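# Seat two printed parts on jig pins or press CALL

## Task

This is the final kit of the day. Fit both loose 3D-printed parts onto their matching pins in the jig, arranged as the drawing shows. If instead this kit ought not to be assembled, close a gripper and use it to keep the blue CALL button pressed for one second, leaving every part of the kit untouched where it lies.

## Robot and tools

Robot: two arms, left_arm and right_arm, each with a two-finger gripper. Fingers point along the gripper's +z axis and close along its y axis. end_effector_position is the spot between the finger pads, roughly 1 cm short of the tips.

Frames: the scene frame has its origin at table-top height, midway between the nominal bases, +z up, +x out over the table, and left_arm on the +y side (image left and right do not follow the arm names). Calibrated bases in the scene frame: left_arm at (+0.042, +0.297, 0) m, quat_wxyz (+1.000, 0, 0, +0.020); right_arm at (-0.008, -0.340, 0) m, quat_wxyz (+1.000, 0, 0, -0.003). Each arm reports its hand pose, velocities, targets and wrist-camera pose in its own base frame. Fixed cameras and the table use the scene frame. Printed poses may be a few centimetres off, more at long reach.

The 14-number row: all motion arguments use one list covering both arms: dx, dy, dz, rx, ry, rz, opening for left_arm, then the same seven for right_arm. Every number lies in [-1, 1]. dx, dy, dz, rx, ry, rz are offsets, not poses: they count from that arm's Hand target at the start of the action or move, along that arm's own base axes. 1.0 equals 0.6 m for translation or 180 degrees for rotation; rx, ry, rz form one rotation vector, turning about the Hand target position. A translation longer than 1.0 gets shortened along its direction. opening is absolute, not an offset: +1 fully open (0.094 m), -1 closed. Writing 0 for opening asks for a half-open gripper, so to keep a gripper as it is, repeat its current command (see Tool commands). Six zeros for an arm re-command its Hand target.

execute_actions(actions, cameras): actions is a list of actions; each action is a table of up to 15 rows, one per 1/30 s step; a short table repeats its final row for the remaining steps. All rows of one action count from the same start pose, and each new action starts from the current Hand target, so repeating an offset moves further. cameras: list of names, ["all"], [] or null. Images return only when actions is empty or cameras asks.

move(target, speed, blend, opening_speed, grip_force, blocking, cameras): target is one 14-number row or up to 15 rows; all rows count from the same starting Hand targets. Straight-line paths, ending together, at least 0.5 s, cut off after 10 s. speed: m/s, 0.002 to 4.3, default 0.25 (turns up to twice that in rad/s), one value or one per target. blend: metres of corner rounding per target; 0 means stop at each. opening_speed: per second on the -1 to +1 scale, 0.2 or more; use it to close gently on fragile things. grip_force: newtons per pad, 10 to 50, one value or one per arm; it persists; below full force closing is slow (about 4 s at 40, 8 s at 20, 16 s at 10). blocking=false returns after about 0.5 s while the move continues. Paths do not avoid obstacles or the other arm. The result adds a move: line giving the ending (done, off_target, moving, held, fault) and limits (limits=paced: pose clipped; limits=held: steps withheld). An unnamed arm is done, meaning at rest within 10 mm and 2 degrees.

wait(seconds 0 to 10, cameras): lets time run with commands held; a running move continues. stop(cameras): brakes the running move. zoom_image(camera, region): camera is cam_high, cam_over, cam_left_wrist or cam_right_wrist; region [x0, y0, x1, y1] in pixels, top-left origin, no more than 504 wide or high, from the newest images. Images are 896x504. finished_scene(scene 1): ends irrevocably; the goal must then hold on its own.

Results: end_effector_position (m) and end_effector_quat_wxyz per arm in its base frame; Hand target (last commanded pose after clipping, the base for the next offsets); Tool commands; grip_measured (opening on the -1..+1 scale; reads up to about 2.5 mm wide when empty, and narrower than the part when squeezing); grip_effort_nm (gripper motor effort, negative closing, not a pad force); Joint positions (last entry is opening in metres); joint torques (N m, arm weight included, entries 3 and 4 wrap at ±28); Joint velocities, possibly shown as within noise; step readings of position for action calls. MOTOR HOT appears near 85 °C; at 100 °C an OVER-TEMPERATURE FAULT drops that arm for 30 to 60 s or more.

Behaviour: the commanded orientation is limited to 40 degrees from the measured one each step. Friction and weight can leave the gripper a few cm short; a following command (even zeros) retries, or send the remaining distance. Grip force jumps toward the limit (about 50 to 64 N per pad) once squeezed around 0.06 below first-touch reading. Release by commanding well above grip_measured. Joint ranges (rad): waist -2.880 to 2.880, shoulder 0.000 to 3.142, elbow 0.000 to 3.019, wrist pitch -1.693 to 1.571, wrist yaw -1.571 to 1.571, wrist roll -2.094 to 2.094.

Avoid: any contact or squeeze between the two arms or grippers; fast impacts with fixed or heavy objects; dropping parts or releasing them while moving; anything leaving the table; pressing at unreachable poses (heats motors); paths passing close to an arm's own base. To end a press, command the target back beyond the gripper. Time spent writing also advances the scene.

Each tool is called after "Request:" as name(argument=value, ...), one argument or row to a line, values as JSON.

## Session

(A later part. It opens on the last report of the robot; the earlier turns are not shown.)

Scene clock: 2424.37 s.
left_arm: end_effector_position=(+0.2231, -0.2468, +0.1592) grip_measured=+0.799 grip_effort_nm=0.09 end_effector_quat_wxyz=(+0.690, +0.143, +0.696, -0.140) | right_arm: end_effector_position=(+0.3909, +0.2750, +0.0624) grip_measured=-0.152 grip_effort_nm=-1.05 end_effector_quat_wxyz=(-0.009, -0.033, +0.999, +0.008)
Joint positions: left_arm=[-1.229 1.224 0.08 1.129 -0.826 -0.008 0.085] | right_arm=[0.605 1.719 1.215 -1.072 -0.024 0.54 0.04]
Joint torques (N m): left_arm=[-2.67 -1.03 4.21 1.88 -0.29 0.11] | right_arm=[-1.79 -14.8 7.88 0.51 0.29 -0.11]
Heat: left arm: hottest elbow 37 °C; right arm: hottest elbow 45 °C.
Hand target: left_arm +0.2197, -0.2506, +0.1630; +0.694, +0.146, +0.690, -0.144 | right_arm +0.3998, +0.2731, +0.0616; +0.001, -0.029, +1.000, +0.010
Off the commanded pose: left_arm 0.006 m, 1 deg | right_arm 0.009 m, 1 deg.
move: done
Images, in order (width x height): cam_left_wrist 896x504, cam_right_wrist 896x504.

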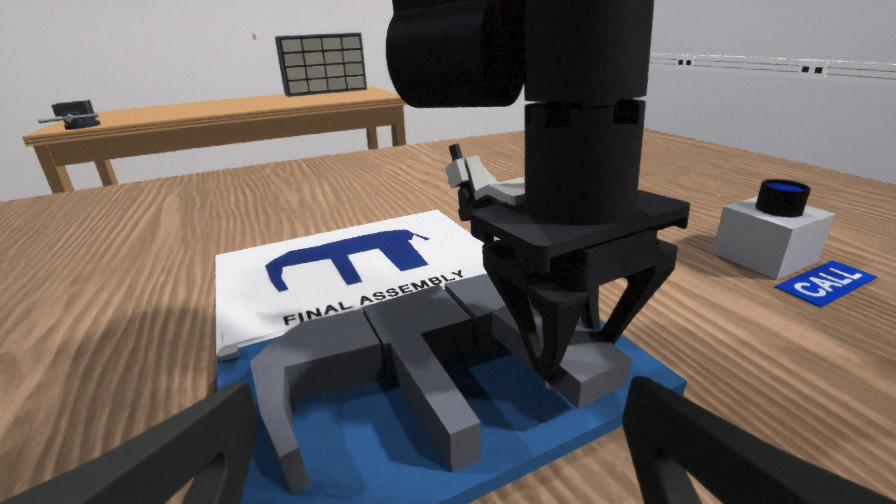

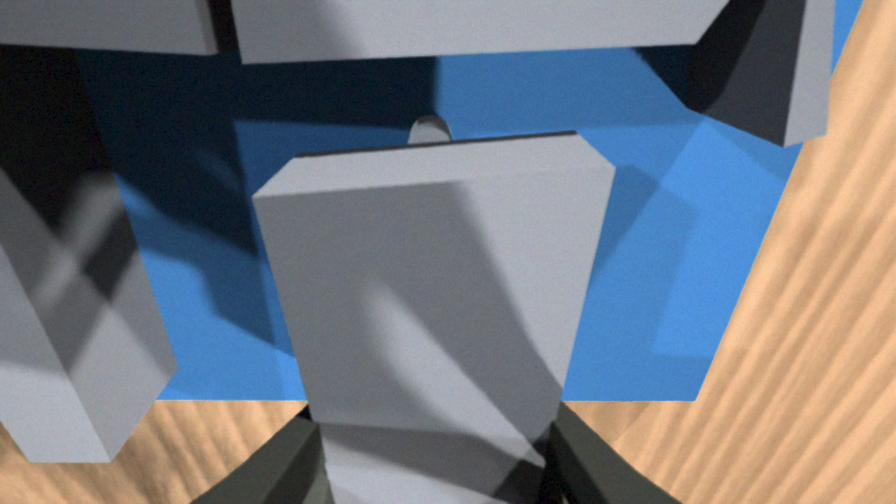

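Request:
move(
  target=[
    [0,0,0,0,0,0,0.8,0.016,-0.006,0.05,0,0,0,-0.4],
    [0,0,0,0,0,0,0.8,0.006,-0.003,-0.028,0,0,0,-0.4],
  ],
  speed=0.07,
  cameras=["cam_right_wrist","cam_left_wrist"],
)

Request:
zoom_image(
  camera="cam_left_wrist",
  region=[380, 220, 690, 420],
)

Scene clock: 2432.97 s.
left_arm: end_effector_position=(+0.2231, -0.2468, +0.1592) grip_measured=+0.799 grip_effort_nm=0.09 end_effector_quat_wxyz=(+0.690, +0.143, +0.696, -0.140) | right_arm: end_effector_position=(+0.4003, +0.2677, +0.0497) grip_measured=-0.152 grip_effort_nm=-1.05 end_effector_quat_wxyz=(-0.005, -0.025, +1.000, +0.010)
Joint positions: left_arm=[-1.229 1.224 0.08 1.129 -0.826 -0.008 0.085] | right_arm=[0.582 1.739 1.204 -1.032 -0.022 0.532 0.04]
Joint torques (N m): left_arm=[-1.79 -0.91 4.41 1.95 -0.28 0.05] | right_arm=[-1.14 -14.1 7.6 0.51 0.25 -0.05]
Heat: left arm: hottest elbow 37 °C; right arm: hottest elbow 45 °C.
Hand target: left_arm +0.2197, -0.2506, +0.1630; +0.694, +0.146, +0.690, -0.144 | right_arm +0.4034, +0.2713, +0.0448; +0.001, -0.029, +1.000, +0.010
Off the commanded pose: left_arm 0.006 m, 1 deg | right_arm 0.007 m, 1 deg.
move: done
Images, in order (width x height): cam_left_wrist 896x504, cam_right_wrist 896x504.

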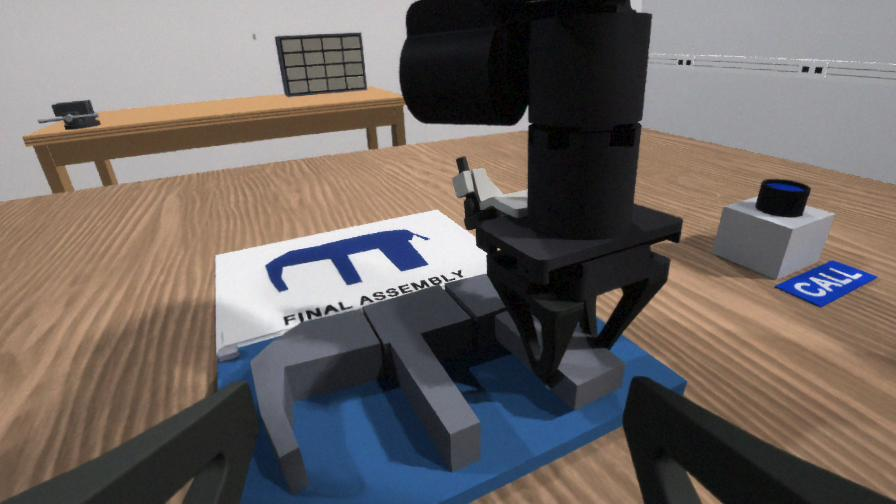

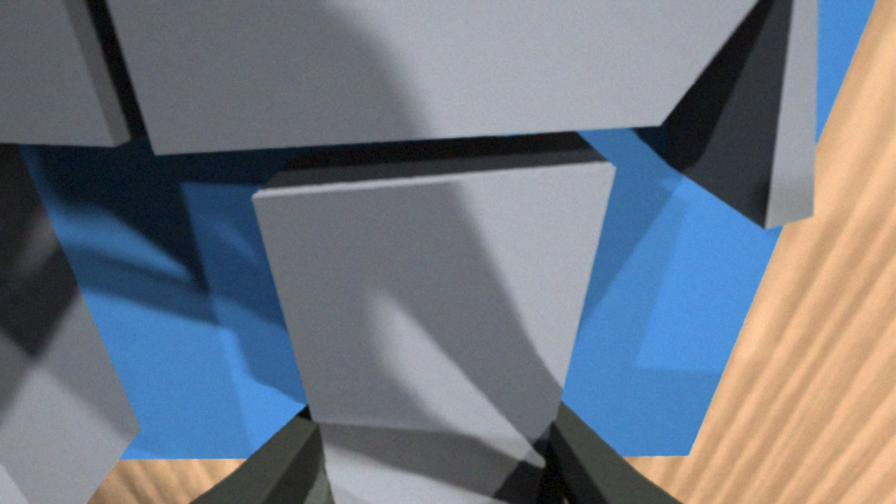

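Scaled by 1.626 from the camera's 896x504 image, which has a finer 1280x720 frame.

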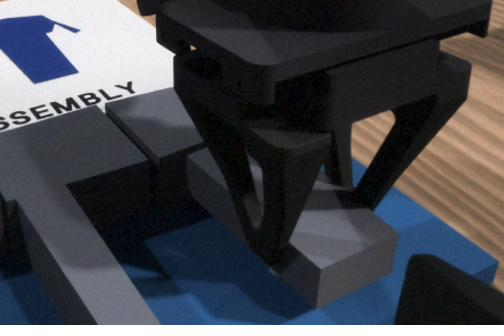

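Request:
move(
  target=[
    [0,0,0,0,0,0,0.8,-0.02,0.013,0.055,0,0,0,-0.4],
    [0,0,0,0,0,0,0.8,-0.009,0.009,0.01,0,0,0,-0.4],
  ],
  speed=0.07,
  cameras=["cam_right_wrist"],
)

Scene clock: 2438.87 s.
left_arm: end_effector_position=(+0.2231, -0.2468, +0.1592) grip_measured=+0.799 grip_effort_nm=0.09 end_effector_quat_wxyz=(+0.690, +0.143, +0.696, -0.140) | right_arm: end_effector_position=(+0.3906, +0.2763, +0.0511) grip_measured=-0.152 grip_effort_nm=-1.05 end_effector_quat_wxyz=(-0.009, -0.033, +0.999, +0.007)
Joint positions: left_arm=[-1.229 1.224 0.08 1.129 -0.826 -0.008 0.085] | right_arm=[0.608 1.736 1.204 -1.046 -0.022 0.543 0.04]
Joint torques (N m): left_arm=[-1.26 -0.67 4.36 1.89 -0.28 0.08] | right_arm=[-1.44 -14.8 7.79 0.51 0.25 -0.1]
Heat: left arm: hottest elbow 37 °C; right arm: hottest elbow 45 °C.
Hand target: left_arm +0.2197, -0.2506, +0.1630; +0.694, +0.146, +0.690, -0.144 | right_arm +0.3980, +0.2767, +0.0508; +0.001, -0.029, +1.000, +0.010
Off the commanded pose: left_arm 0.006 m, 1 deg | right_arm 0.007 m, 1 deg.
move: done
Images, in order (width x height): cam_right_wrist 896x504.

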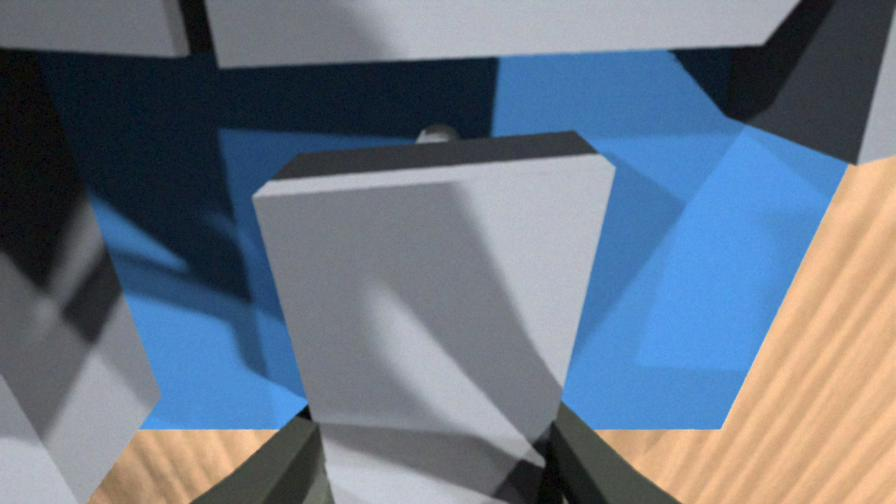

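Request:
move(
  target=[
    [0,0,0,0,0,0,0.8,0.013,-0.007,0.055,0,0,0,-0.4],
    [0,0,0,0,0,0,0.8,0.005,-0.004,0.0,0,0,0,-0.4],
  ],
  speed=0.07,
  cameras=["cam_right_wrist"],
)

Scene clock: 2446.13 s.
left_arm: end_effector_position=(+0.2231, -0.2468, +0.1592) grip_measured=+0.799 grip_effort_nm=0.09 end_effector_quat_wxyz=(+0.690, +0.143, +0.696, -0.140) | right_arm: end_effector_position=(+0.3845, +0.2694, +0.0503) grip_measured=-0.152 grip_effort_nm=-1.05 end_effector_quat_wxyz=(-0.023, -0.031, +0.999, -0.002)
Joint positions: left_arm=[-1.229 1.224 0.08 1.129 -0.826 -0.008 0.085] | right_arm=[0.604 1.736 1.201 -1.077 -0.022 0.542 0.04]
Joint torques (N m): left_arm=[-1.85 -0.79 4.21 1.99 -0.29 0.09] | right_arm=[-1.44 -14.51 8.24 1.42 0.25 -0.06]
Heat: left arm: hottest elbow 37 °C; right arm: hottest elbow 45 °C.
Hand target: left_arm +0.2197, -0.2506, +0.1630; +0.694, +0.146, +0.690, -0.144 | right_arm +0.4010, +0.2743, +0.0508; +0.001, -0.029, +1.000, +0.010
Off the commanded pose: left_arm 0.006 m, 1 deg | right_arm 0.017 m, 3 deg.
move: off_target (right_arm)
Images, in order (width x height): cam_right_wrist 896x504.

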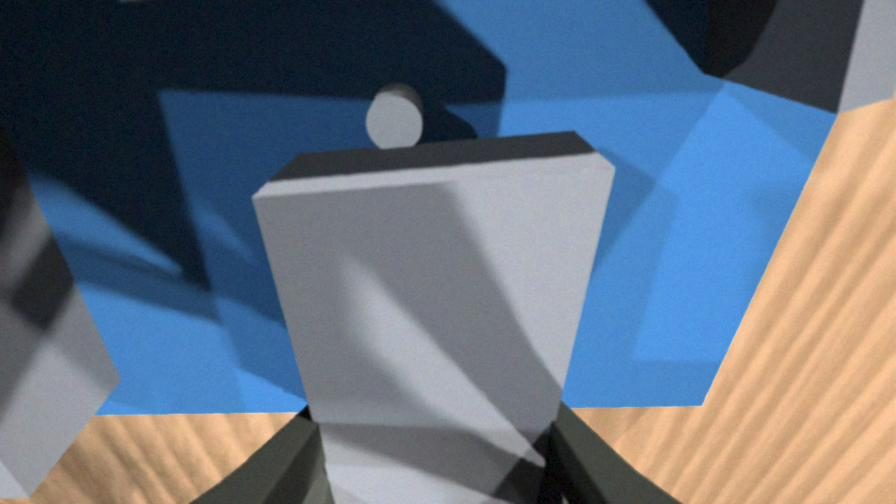

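Request:
move(
  target=[
    [0,0,0,0,0,0,0.8,0.008,0.004,0.08,0,0,0,-0.4],
    [0,0,0,0,0,0,0.8,0.002,0.003,0.015,0,0,0,-0.4],
  ],
  speed=0.07,
  cameras=["cam_right_wrist"],
)

Scene clock: 2453.73 s.
left_arm: end_effector_position=(+0.2231, -0.2468, +0.1592) grip_measured=+0.799 grip_effort_nm=0.09 end_effector_quat_wxyz=(+0.690, +0.143, +0.696, -0.140) | right_arm: end_effector_position=(+0.3947, +0.2755, +0.0591) grip_measured=-0.152 grip_effort_nm=-1.05 end_effector_quat_wxyz=(-0.010, -0.033, +0.999, +0.007)
Joint positions: left_arm=[-1.229 1.224 0.08 1.129 -0.826 -0.008 0.085] | right_arm=[0.602 1.733 1.224 -1.071 -0.022 0.537 0.04]
Joint torques (N m): left_arm=[-2.37 -1.79 4.3 1.83 -0.29 0.07] | right_arm=[-1.38 -15.03 7.98 0.5 0.25 -0.04]
Heat: left arm: hottest elbow 37 °C; right arm: hottest elbow 45 °C.
Hand target: left_arm +0.2197, -0.2506, +0.1630; +0.694, +0.146, +0.690, -0.144 | right_arm +0.4022, +0.2761, +0.0598; +0.001, -0.029, +1.000, +0.010
Off the commanded pose: left_arm 0.006 m, 1 deg | right_arm 0.008 m, 1 deg.
move: done
Images, in order (width x height): cam_right_wrist 896x504.

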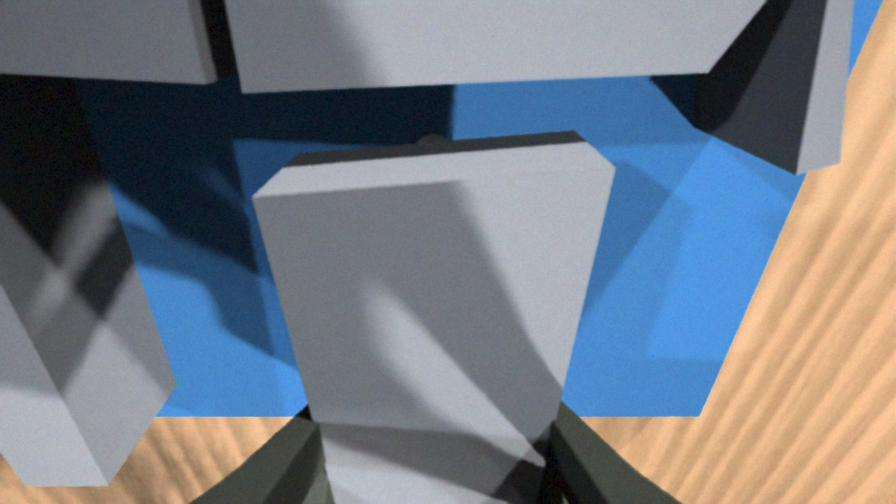

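Request:
move(
  target=[
    [0,0,0,0,0,0,0.8,0.001,-0.004,-0.03,0,0,0,-0.4],
  ],
  speed=0.05,
  cameras=["cam_right_wrist"],
)

Scene clock: 2457.03 s.
left_arm: end_effector_position=(+0.2231, -0.2468, +0.1592) grip_measured=+0.799 grip_effort_nm=0.09 end_effector_quat_wxyz=(+0.690, +0.143, +0.696, -0.140) | right_arm: end_effector_position=(+0.3966, +0.2768, +0.0495) grip_measured=-0.152 grip_effort_nm=-1.05 end_effector_quat_wxyz=(-0.002, -0.033, +0.999, +0.012)
Joint positions: left_arm=[-1.229 1.224 0.08 1.129 -0.826 -0.008 0.085] | right_arm=[0.602 1.741 1.205 -1.026 -0.022 0.537 0.04]
Joint torques (N m): left_arm=[-1.08 -0.97 4.23 1.83 -0.27 0.11] | right_arm=[-1.67 -13.74 7.34 0.59 0.24 -0.1]
Heat: left arm: hottest elbow 37 °C; right arm: hottest elbow 44 °C.
Hand target: left_arm +0.2197, -0.2506, +0.1630; +0.694, +0.146, +0.690, -0.144 | right_arm +0.4028, +0.2737, +0.0418; +0.001, -0.029, +1.000, +0.010
Off the commanded pose: left_arm 0.006 m, 1 deg | right_arm 0.010 m, 1 deg.
move: done
Images, in order (width x height): cam_right_wrist 896x504.

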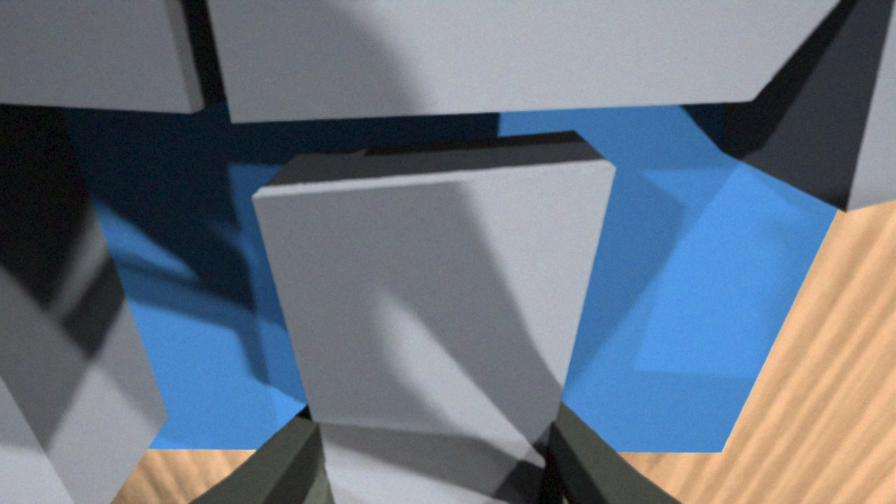

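Request:
move(
  target=[
    [0,0,0,0,0,0,0.8,0.008,-0.012,0.07,0,0,0,-0.4],
    [0,0,0,0,0,0,0.8,0.004,-0.006,0.02,0,0,0,-0.4],
  ],
  speed=0.07,
  cameras=["cam_right_wrist","cam_left_wrist"],
)

Request:
zoom_image(
  camera="cam_left_wrist",
  region=[380, 220, 690, 420],
)

Scene clock: 2472.93 s.
left_arm: end_effector_position=(+0.2231, -0.2468, +0.1592) grip_measured=+0.799 grip_effort_nm=0.09 end_effector_quat_wxyz=(+0.690, +0.143, +0.696, -0.140) | right_arm: end_effector_position=(+0.3863, +0.2628, +0.0513) grip_measured=-0.152 grip_effort_nm=-1.05 end_effector_quat_wxyz=(-0.029, -0.031, +0.999, -0.005)
Joint positions: left_arm=[-1.229 1.224 0.08 1.129 -0.826 -0.008 0.085] | right_arm=[0.59 1.738 1.205 -1.094 -0.022 0.528 0.04]
Joint torques (N m): left_arm=[-1.38 0.09 4.21 1.89 -0.32 0.09] | right_arm=[-1.38 -14.62 8.53 1.65 0.23 -0.05]
Heat: left arm: hottest elbow 36 °C; right arm: hottest elbow 43 °C.
Hand target: left_arm +0.2197, -0.2506, +0.1630; +0.694, +0.146, +0.690, -0.144 | right_arm +0.4052, +0.2701, +0.0538; +0.001, -0.029, +1.000, +0.010
Off the commanded pose: left_arm 0.006 m, 1 deg | right_arm 0.020 m, 4 deg.
move: off_target (right_arm)
Images, in order (width x height): cam_left_wrist 896x504, cam_right_wrist 896x504.

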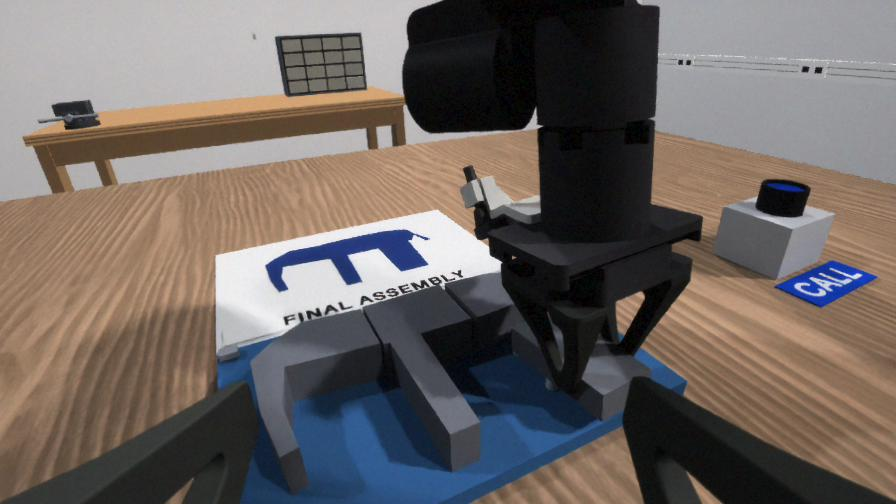

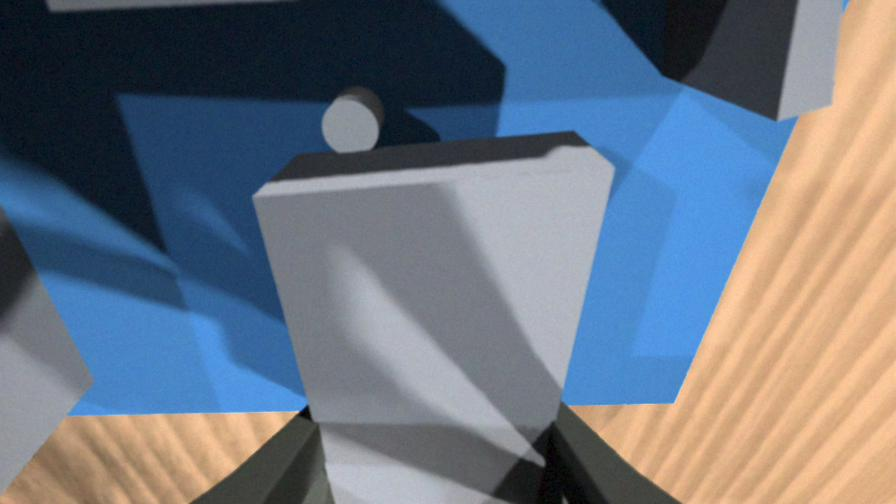

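Scaled by 1.626 from the camera's 896x504 image, which has a finer 1280x720 frame.

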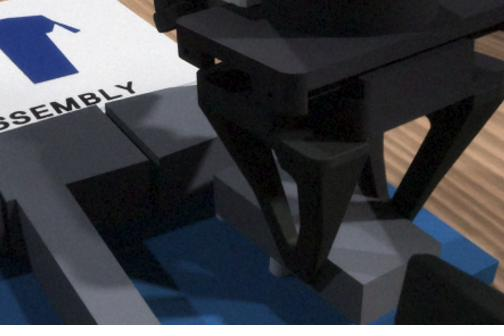

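Request:
move(
  target=[
    [0,0,0,0,0,0,0.8,0.0,0.012,0.12,0,0,0,-0.4],
    [0,0,0,0,0,0,0.8,0.0,0.008,0.012,0,0,0,-0.4],
  ],
  speed=0.09,
  cameras=["cam_right_wrist"],
)

Scene clock: 2480.50 s.
left_arm: end_effector_position=(+0.2231, -0.2468, +0.1592) grip_measured=+0.799 grip_effort_nm=0.09 end_effector_quat_wxyz=(+0.690, +0.143, +0.696, -0.140) | right_arm: end_effector_position=(+0.4002, +0.2712, +0.0617) grip_measured=-0.152 grip_effort_nm=-1.05 end_effector_quat_wxyz=(-0.008, -0.032, +0.999, +0.008)
Joint positions: left_arm=[-1.229 1.224 0.08 1.129 -0.826 -0.008 0.085] | right_arm=[0.588 1.733 1.232 -1.075 -0.022 0.525 0.04]
Joint torques (N m): left_arm=[-1.14 -1.03 4.31 2.04 -0.27 0.09] | right_arm=[-0.79 -14.86 7.9 0.5 0.24 -0.02]
Heat: left arm: hottest elbow 36 °C; right arm: hottest elbow 43 °C.
Hand target: left_arm +0.2197, -0.2506, +0.1630; +0.694, +0.146, +0.690, -0.144 | right_arm +0.4052, +0.2749, +0.0610; +0.001, -0.029, +1.000, +0.010
Off the commanded pose: left_arm 0.006 m, 1 deg | right_arm 0.006 m, 1 deg.
move: done
Images, in order (width x height): cam_right_wrist 896x504.

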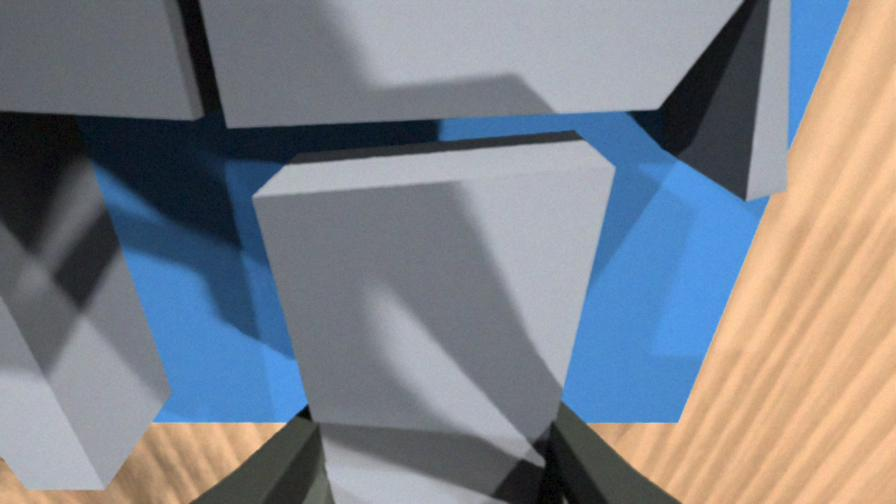

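Request:
move(
  target=[
    [0,0,0,0,0,0,0.8,-0.009,0.001,-0.035,0,0,0,-0.4],
  ],
  speed=0.05,
  cameras=["cam_right_wrist","cam_left_wrist"],
)

Request:
zoom_image(
  camera="cam_left_wrist",
  region=[380, 220, 690, 420],
)

Scene clock: 2485.20 s.
left_arm: end_effector_position=(+0.2231, -0.2468, +0.1592) grip_measured=+0.799 grip_effort_nm=0.09 end_effector_quat_wxyz=(+0.690, +0.143, +0.696, -0.140) | right_arm: end_effector_position=(+0.4000, +0.2711, +0.0492) grip_measured=-0.152 grip_effort_nm=-1.05 end_effector_quat_wxyz=(-0.001, -0.030, +0.999, +0.012)
Joint positions: left_arm=[-1.229 1.224 0.08 1.129 -0.826 -0.008 0.085] | right_arm=[0.588 1.739 1.202 -1.023 -0.022 0.528 0.04]
Joint torques (N m): left_arm=[-2.2 -0.26 4.36 1.83 -0.26 0.08] | right_arm=[-0.44 -13.63 7.05 0.62 0.25 0.01]
Heat: left arm: hottest elbow 36 °C; right arm: hottest elbow 43 °C.
Hand target: left_arm +0.2197, -0.2506, +0.1630; +0.694, +0.146, +0.690, -0.144 | right_arm +0.3998, +0.2755, +0.0400; +0.001, -0.029, +1.000, +0.010
Off the commanded pose: left_arm 0.006 m, 1 deg | right_arm 0.010 m, 0 deg.
move: done
Images, in order (width x height): cam_left_wrist 896x504, cam_right_wrist 896x504.

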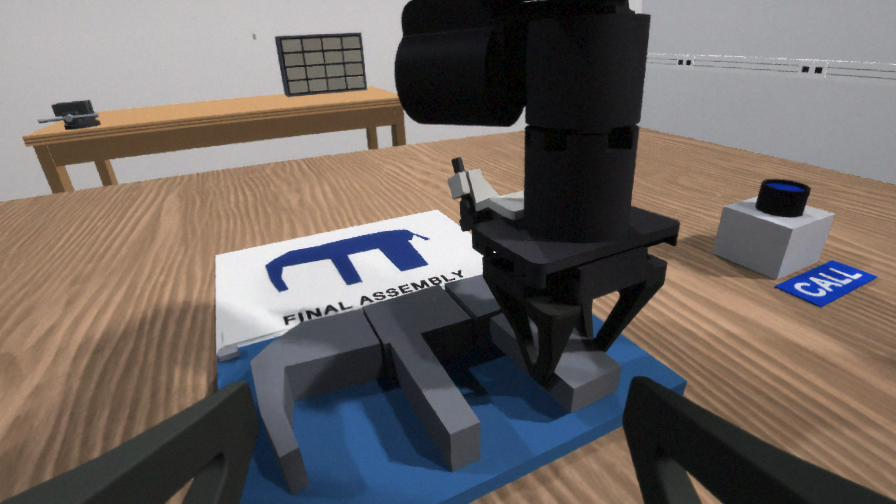

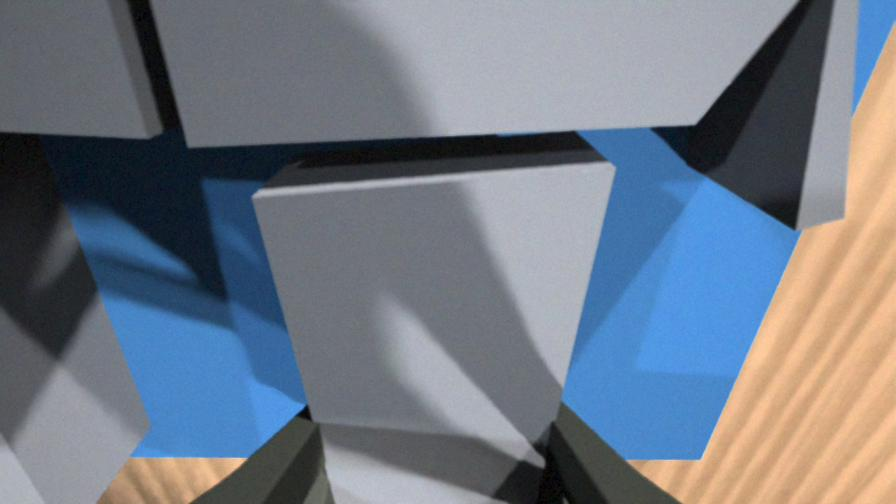

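Scaled by 1.626 from the camera's 896x504 image, which has a finer 1280x720 frame.

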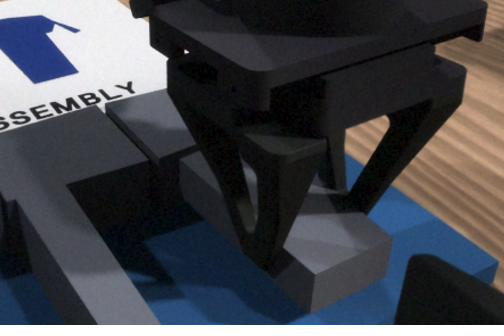

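Request:
move(
  target=[
    [0,0,0,0,0,0,0.8,-0.008,0.001,-0.03,0,0,0,-0.4],
  ],
  speed=0.05,
  cameras=["cam_right_wrist","cam_left_wrist"],
)

Request:
zoom_image(
  camera="cam_left_wrist",
  region=[380, 220, 690, 420],
)

Scene clock: 2490.27 s.
left_arm: end_effector_position=(+0.2231, -0.2468, +0.1592) grip_measured=+0.799 grip_effort_nm=0.09 end_effector_quat_wxyz=(+0.690, +0.143, +0.696, -0.140) | right_arm: end_effector_position=(+0.4010, +0.2718, +0.0374) grip_measured=-0.152 grip_effort_nm=-1.05 end_effector_quat_wxyz=(+0.005, -0.027, +0.999, +0.016)
Joint positions: left_arm=[-1.229 1.224 0.08 1.129 -0.826 -0.008 0.085] | right_arm=[0.588 1.75 1.181 -0.975 -0.022 0.534 0.04]
Joint torques (N m): left_arm=[-0.85 -0.62 4.21 1.96 -0.32 0.06] | right_arm=[-0.38 -13.1 6.06 0.69 0.24 0.02]
Heat: left arm: hottest elbow 36 °C; right arm: hottest elbow 43 °C.
Hand target: left_arm +0.2197, -0.2506, +0.1630; +0.694, +0.146, +0.690, -0.144 | right_arm +0.3950, +0.2761, +0.0220; +0.001, -0.029, +1.000, +0.010
Off the commanded pose: left_arm 0.006 m, 1 deg | right_arm 0.017 m, 1 deg.
move: off_target (right_arm)
Images, in order (width x height): cam_left_wrist 896x504, cam_right_wrist 896x504.

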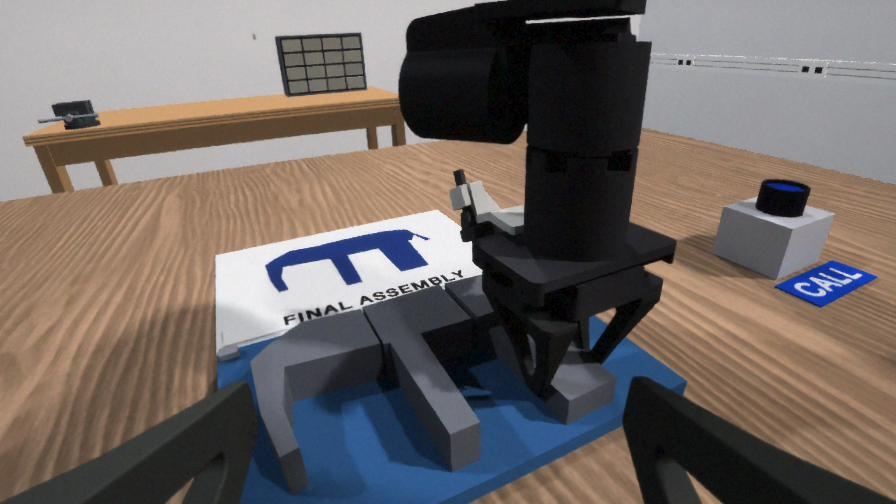

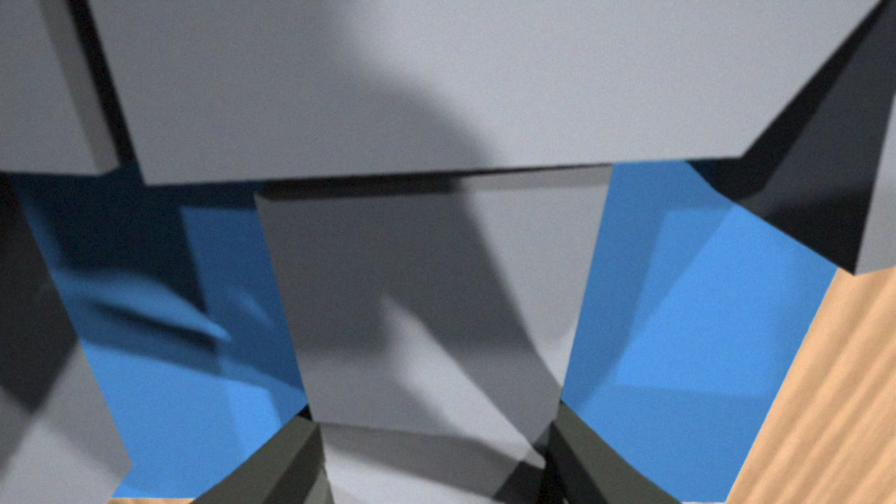

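Scaled by 1.626 from the camera's 896x504 image, which has a finer 1280x720 frame.

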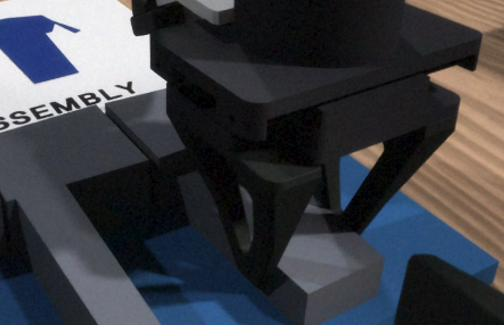

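Request:
move(
  target=[
    [0,0,0,0,0,0,0.8,0.004,-0.003,-0.015,0,0,0,-0.4],
  ],
  speed=0.05,
  grip_force=15,
)

Request:
move(
  target=[
    [0,0,0,0,0,0,0.8,0,0,0.018,0,0,0,-0.05],
  ],
  opening_speed=0.2,
  speed=0.05,
  cameras=["cam_right_wrist","cam_left_wrist"],
)

Request:
zoom_image(
  camera="cam_left_wrist",
  region=[380, 220, 690, 420],
)

Scene clock: 2499.77 s.
left_arm: end_effector_position=(+0.2231, -0.2468, +0.1592) grip_measured=+0.799 grip_effort_nm=0.09 end_effector_quat_wxyz=(+0.690, +0.143, +0.696, -0.140) | right_arm: end_effector_position=(+0.4014, +0.2717, +0.0371) grip_measured=-0.131 grip_effort_nm=-0.41 end_effector_quat_wxyz=(+0.008, -0.027, +0.999, +0.017)
Joint positions: left_arm=[-1.229 1.224 0.08 1.129 -0.826 -0.008 0.085] | right_arm=[0.588 1.748 1.178 -0.969 -0.021 0.534 0.041]
Joint torques (N m): left_arm=[-1.44 -0.56 4.34 1.89 -0.27 0.1] | right_arm=[-0.73 -11.87 5.76 1.18 0.23 -0.04]
Heat: left arm: hottest elbow 36 °C; right arm: hottest elbow 42 °C.
Hand target: left_arm +0.2197, -0.2506, +0.1630; +0.694, +0.146, +0.690, -0.144 | right_arm +0.3974, +0.2743, +0.0130; +0.001, -0.029, +1.000, +0.010
Off the commanded pose: left_arm 0.006 m, 1 deg | right_arm 0.025 m, 1 deg.
grip_force (N): 15, 15
move: off_target (right_arm)

Scene clock: 2502.10 s.
left_arm: end_effector_position=(+0.2231, -0.2468, +0.1592) grip_measured=+0.799 grip_effort_nm=0.09 end_effector_quat_wxyz=(+0.690, +0.143, +0.696, -0.140) | right_arm: end_effector_position=(+0.3987, +0.2737, +0.0345) grip_measured=-0.052 grip_effort_nm=0.07 end_effector_quat_wxyz=(+0.006, -0.031, +0.999, +0.014)
Joint positions: left_arm=[-1.229 1.224 0.08 1.129 -0.826 -0.008 0.085] | right_arm=[0.596 1.753 1.176 -0.969 -0.018 0.534 0.045]
Joint torques (N m): left_arm=[-2.02 -0.15 4.57 1.95 -0.27 0.13] | right_arm=[-0.85 -13.39 6.93 0.31 0.23 -0.04]
Heat: left arm: hottest elbow 36 °C; right arm: hottest elbow 42 °C.
Hand target: left_arm +0.2197, -0.2506, +0.1630; +0.694, +0.146, +0.690, -0.144 | right_arm +0.3974, +0.2743, +0.0238; +0.001, -0.029, +1.000, +0.010
Off the commanded pose: left_arm 0.006 m, 1 deg | right_arm 0.011 m, 1 deg.
grip_force (N): 15, 15
move: off_target (right_arm)
Images, in order (width x height): cam_left_wrist 896x504, cam_right_wrist 896x504.

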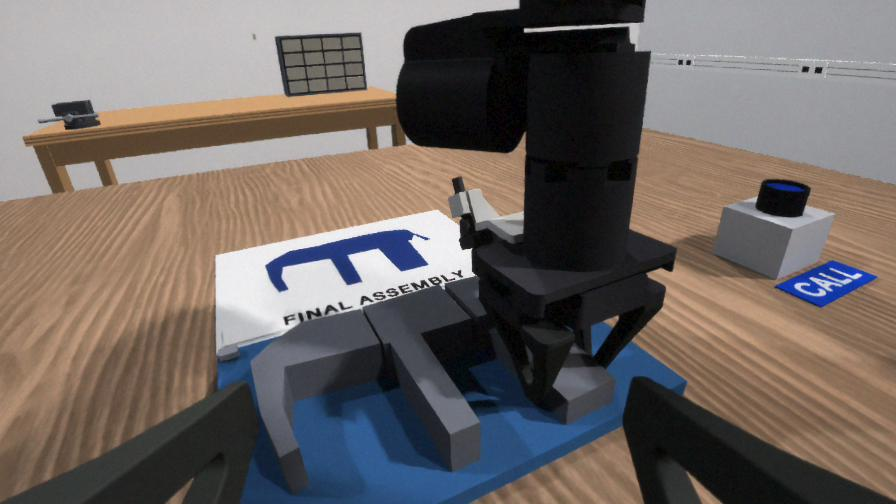

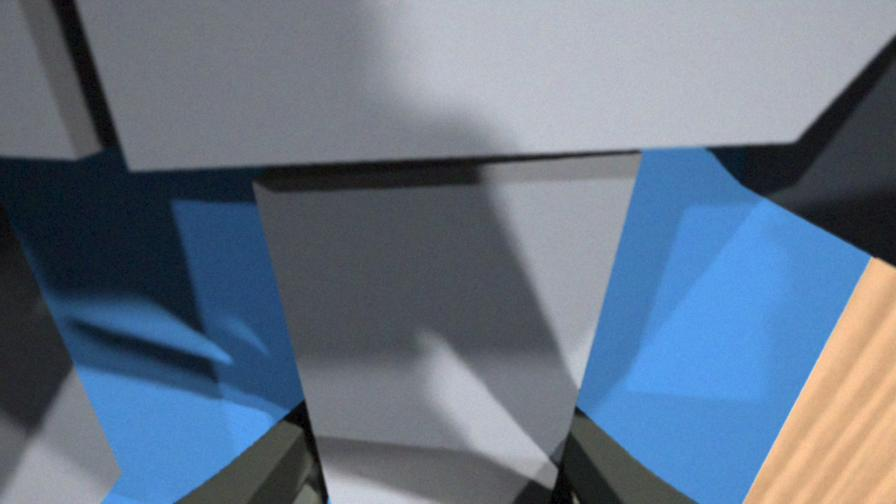

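Scaled by 1.626 from the camera's 896x504 image, which has a finer 1280x720 frame.

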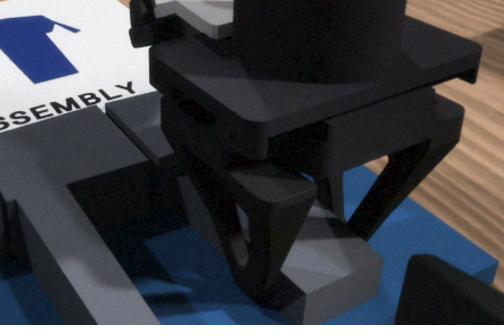

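Request:
move(
  target=[
    [0,0,0,0,0,0,0.8,0,0,0.01,0,0,0,0.35],
    [0,0,0,0,0,0,0.8,0,0,0.22,0,0,0,0.35],
  ],
  opening_speed=0.5,
  speed=0.12,
  cameras=["cam_right_wrist","cam_left_wrist","cam_over"],
)

Request:
zoom_image(
  camera="cam_left_wrist",
  region=[330, 220, 640, 440],
)

Scene clock: 2510.80 s.
left_arm: end_effector_position=(+0.2231, -0.2468, +0.1592) grip_measured=+0.799 grip_effort_nm=0.09 end_effector_quat_wxyz=(+0.690, +0.143, +0.696, -0.140) | right_arm: end_effector_position=(+0.3788, +0.2620, +0.1216) grip_measured=+0.348 grip_effort_nm=0.07 end_effector_quat_wxyz=(-0.036, -0.031, +0.999, -0.009)
Joint positions: left_arm=[-1.229 1.224 0.08 1.129 -0.826 -0.008 0.085] | right_arm=[0.598 1.652 1.294 -1.284 -0.022 0.534 0.063]
Joint torques (N m): left_arm=[-1.67 -0.85 4.31 2.09 -0.29 0.09] | right_arm=[-0.79 -16.91 13.74 -0.47 0.21 -0.03]
Heat: left arm: hottest elbow 36 °C; right arm: hottest elbow 43 °C.
Hand target: left_arm +0.2197, -0.2506, +0.1630; +0.694, +0.146, +0.690, -0.144 | right_arm +0.3974, +0.2743, +0.1558; +0.001, -0.029, +1.000, +0.010
Off the commanded pose: left_arm 0.006 m, 1 deg | right_arm 0.041 m, 5 deg.
grip_force (N): 15, 15
move: off_target (right_arm)
Images, in order (width x height): cam_over 896x504, cam_left_wrist 896x504, cam_right_wrist 896x504.

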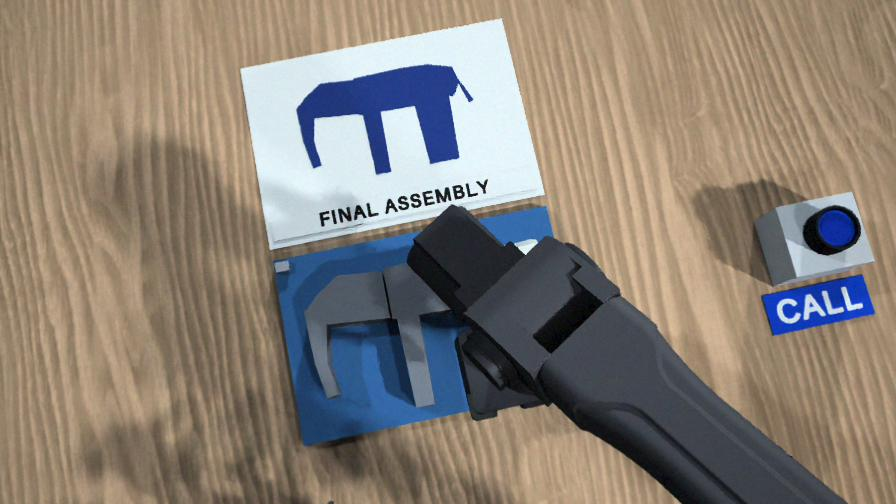

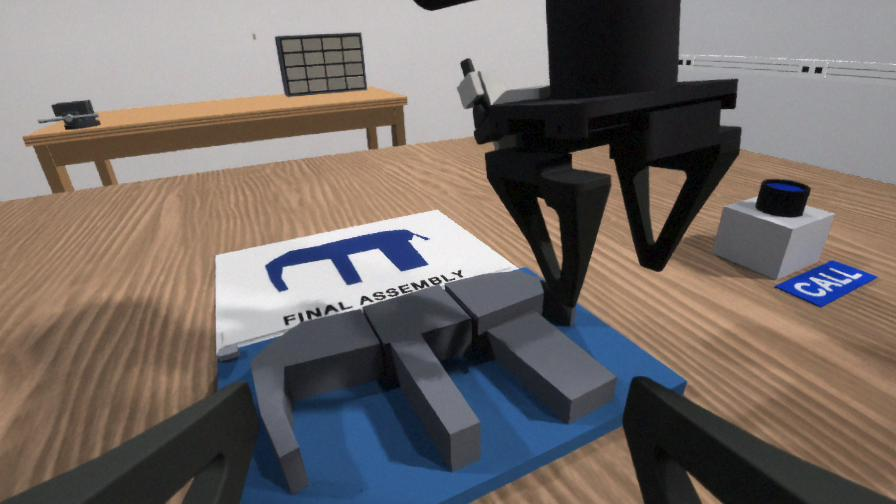

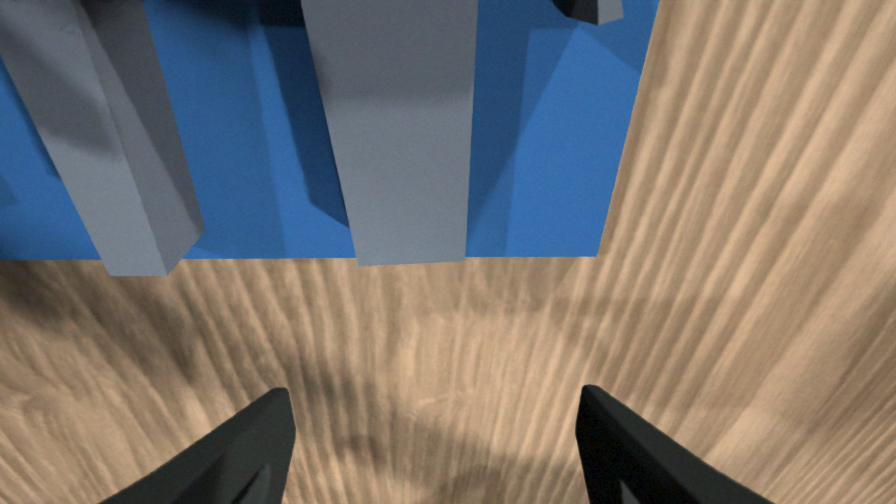

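Scaled by 1.626 from the camera's 896x504 image, which has a finer 1280x720 frame.

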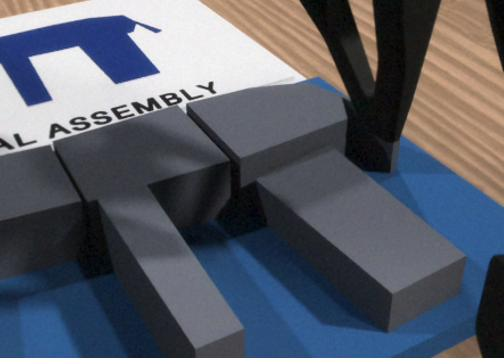

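Request:
move(
  target=[
    [0,0,0,0,0,0,0.8,-0.1,-0.3,0.08,0,0,0,0.35],
  ],
  speed=0.25,
  cameras=["cam_left_wrist","cam_over","cam_high"],
)

Request:
zoom_image(
  camera="cam_left_wrist",
  region=[330, 220, 640, 440],
)

Request:
zoom_image(
  camera="cam_over",
  region=[270, 220, 600, 450],
)

Scene clock: 2520.63 s.
left_arm: end_effector_position=(+0.2231, -0.2468, +0.1592) grip_measured=+0.799 grip_effort_nm=0.09 end_effector_quat_wxyz=(+0.690, +0.143, +0.696, -0.140) | right_arm: end_effector_position=(+0.3414, +0.0959, +0.1980) grip_measured=+0.348 grip_effort_nm=0.06 end_effector_quat_wxyz=(-0.004, -0.025, +1.000, +0.005)
Joint positions: left_arm=[-1.229 1.224 0.08 1.129 -0.826 -0.008 0.085] | right_arm=[0.269 1.284 1.107 -1.399 -0.012 0.219 0.063]
Joint torques (N m): left_arm=[-1.55 -0.09 4.44 2.21 -0.29 0.07] | right_arm=[-1.96 -10.46 8.43 -0.35 0.02 -0.14]
Heat: left arm: hottest elbow 36 °C; right arm: hottest elbow 45 °C.
Hand target: left_arm +0.2197, -0.2506, +0.1630; +0.694, +0.146, +0.690, -0.144 | right_arm +0.3374, +0.0943, +0.2038; +0.001, -0.029, +1.000, +0.010
Off the commanded pose: left_arm 0.006 m, 1 deg | right_arm 0.007 m, 1 deg.
grip_force (N): 15, 15
move: done
Images, in order (width x height): cam_high 896x504, cam_over 896x504, cam_left_wrist 896x504.

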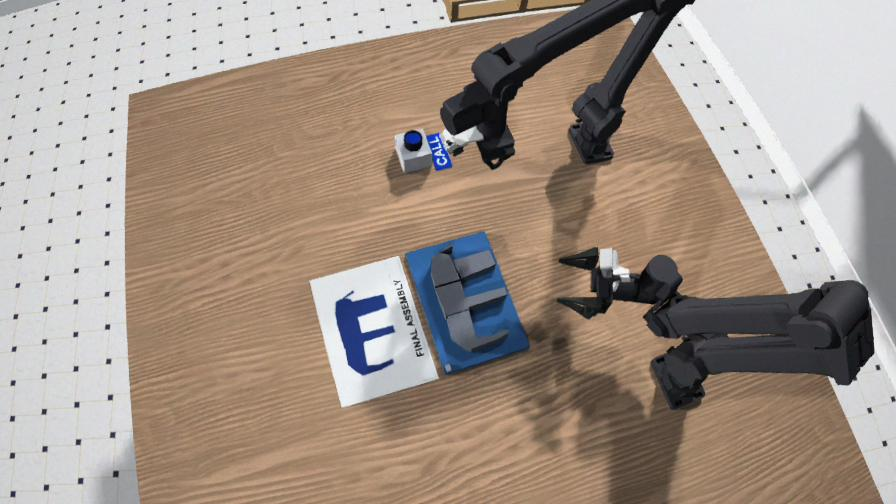

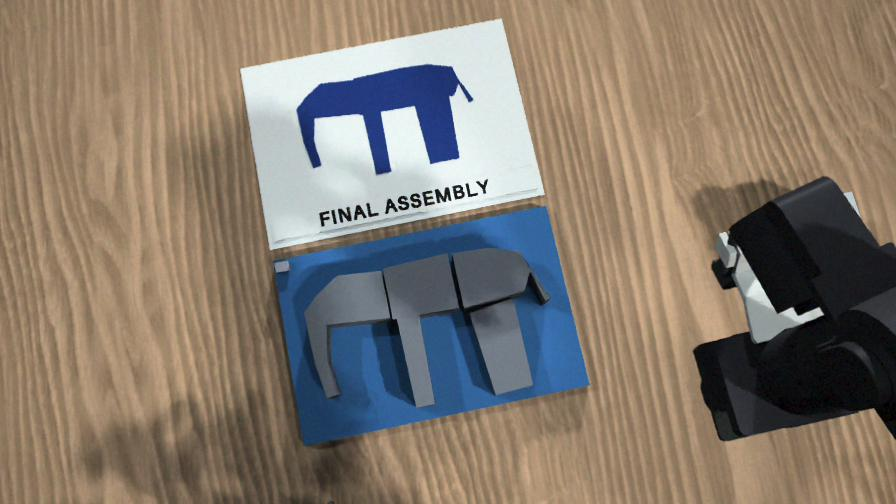

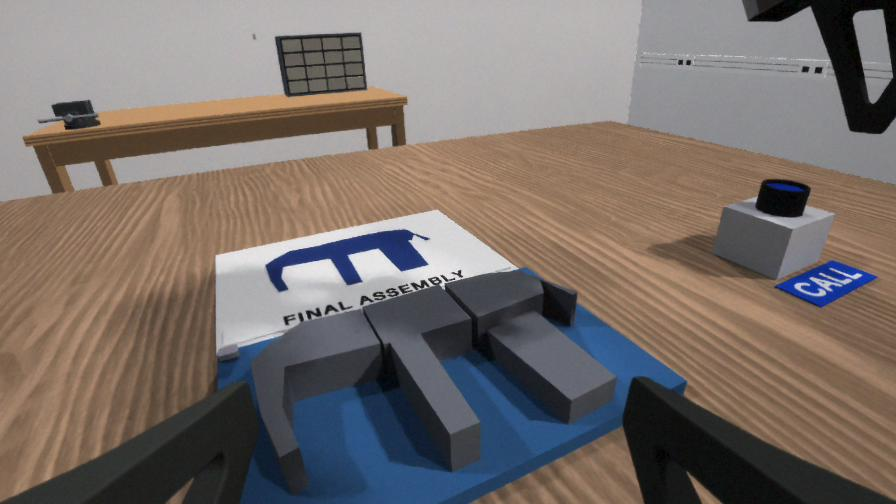

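Scaled by 1.626 from the camera's 896x504 image, which has a finer 1280x720 frame.

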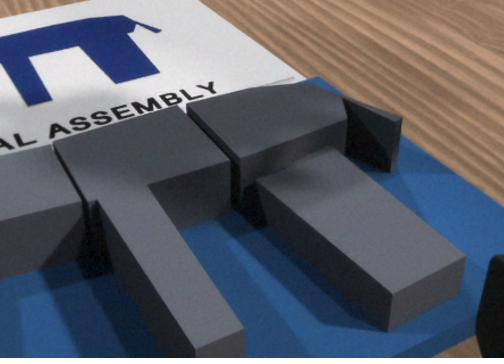

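Scaled by 1.527 from the camera's 896x504 image, which has a finer 1280x720 frame.

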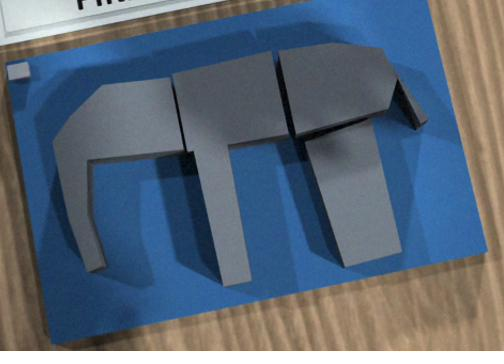

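Request:
zoom_image(
  camera="cam_left_wrist",
  region=[420, 260, 620, 430],
)

Request:
zoom_image(
  camera="cam_high",
  region=[390, 210, 550, 390],
)

Scaled by 2.520 from the camera's 896x504 image, which has a finer 1280x720 frame.

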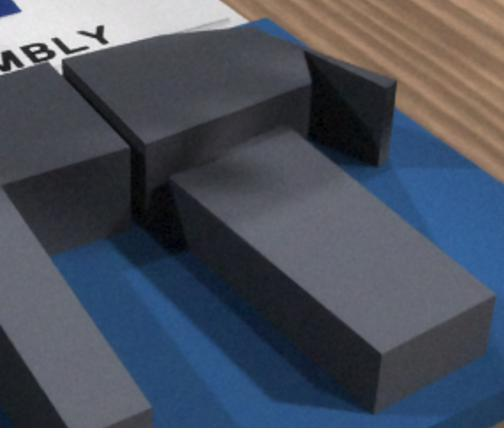

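Scaled by 2.800 from the camera's 896x504 image, which has a finer 1280x720 frame.

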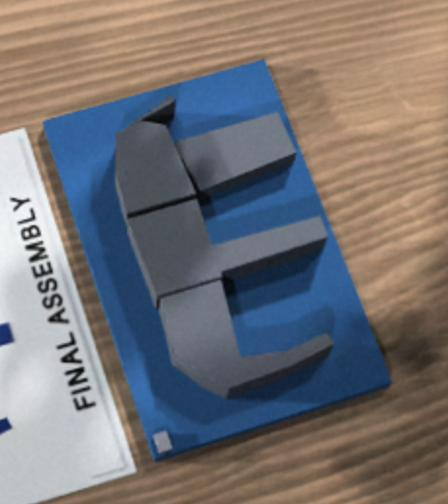

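Request:
finished_scene(
)

The scene is finished: the task was done.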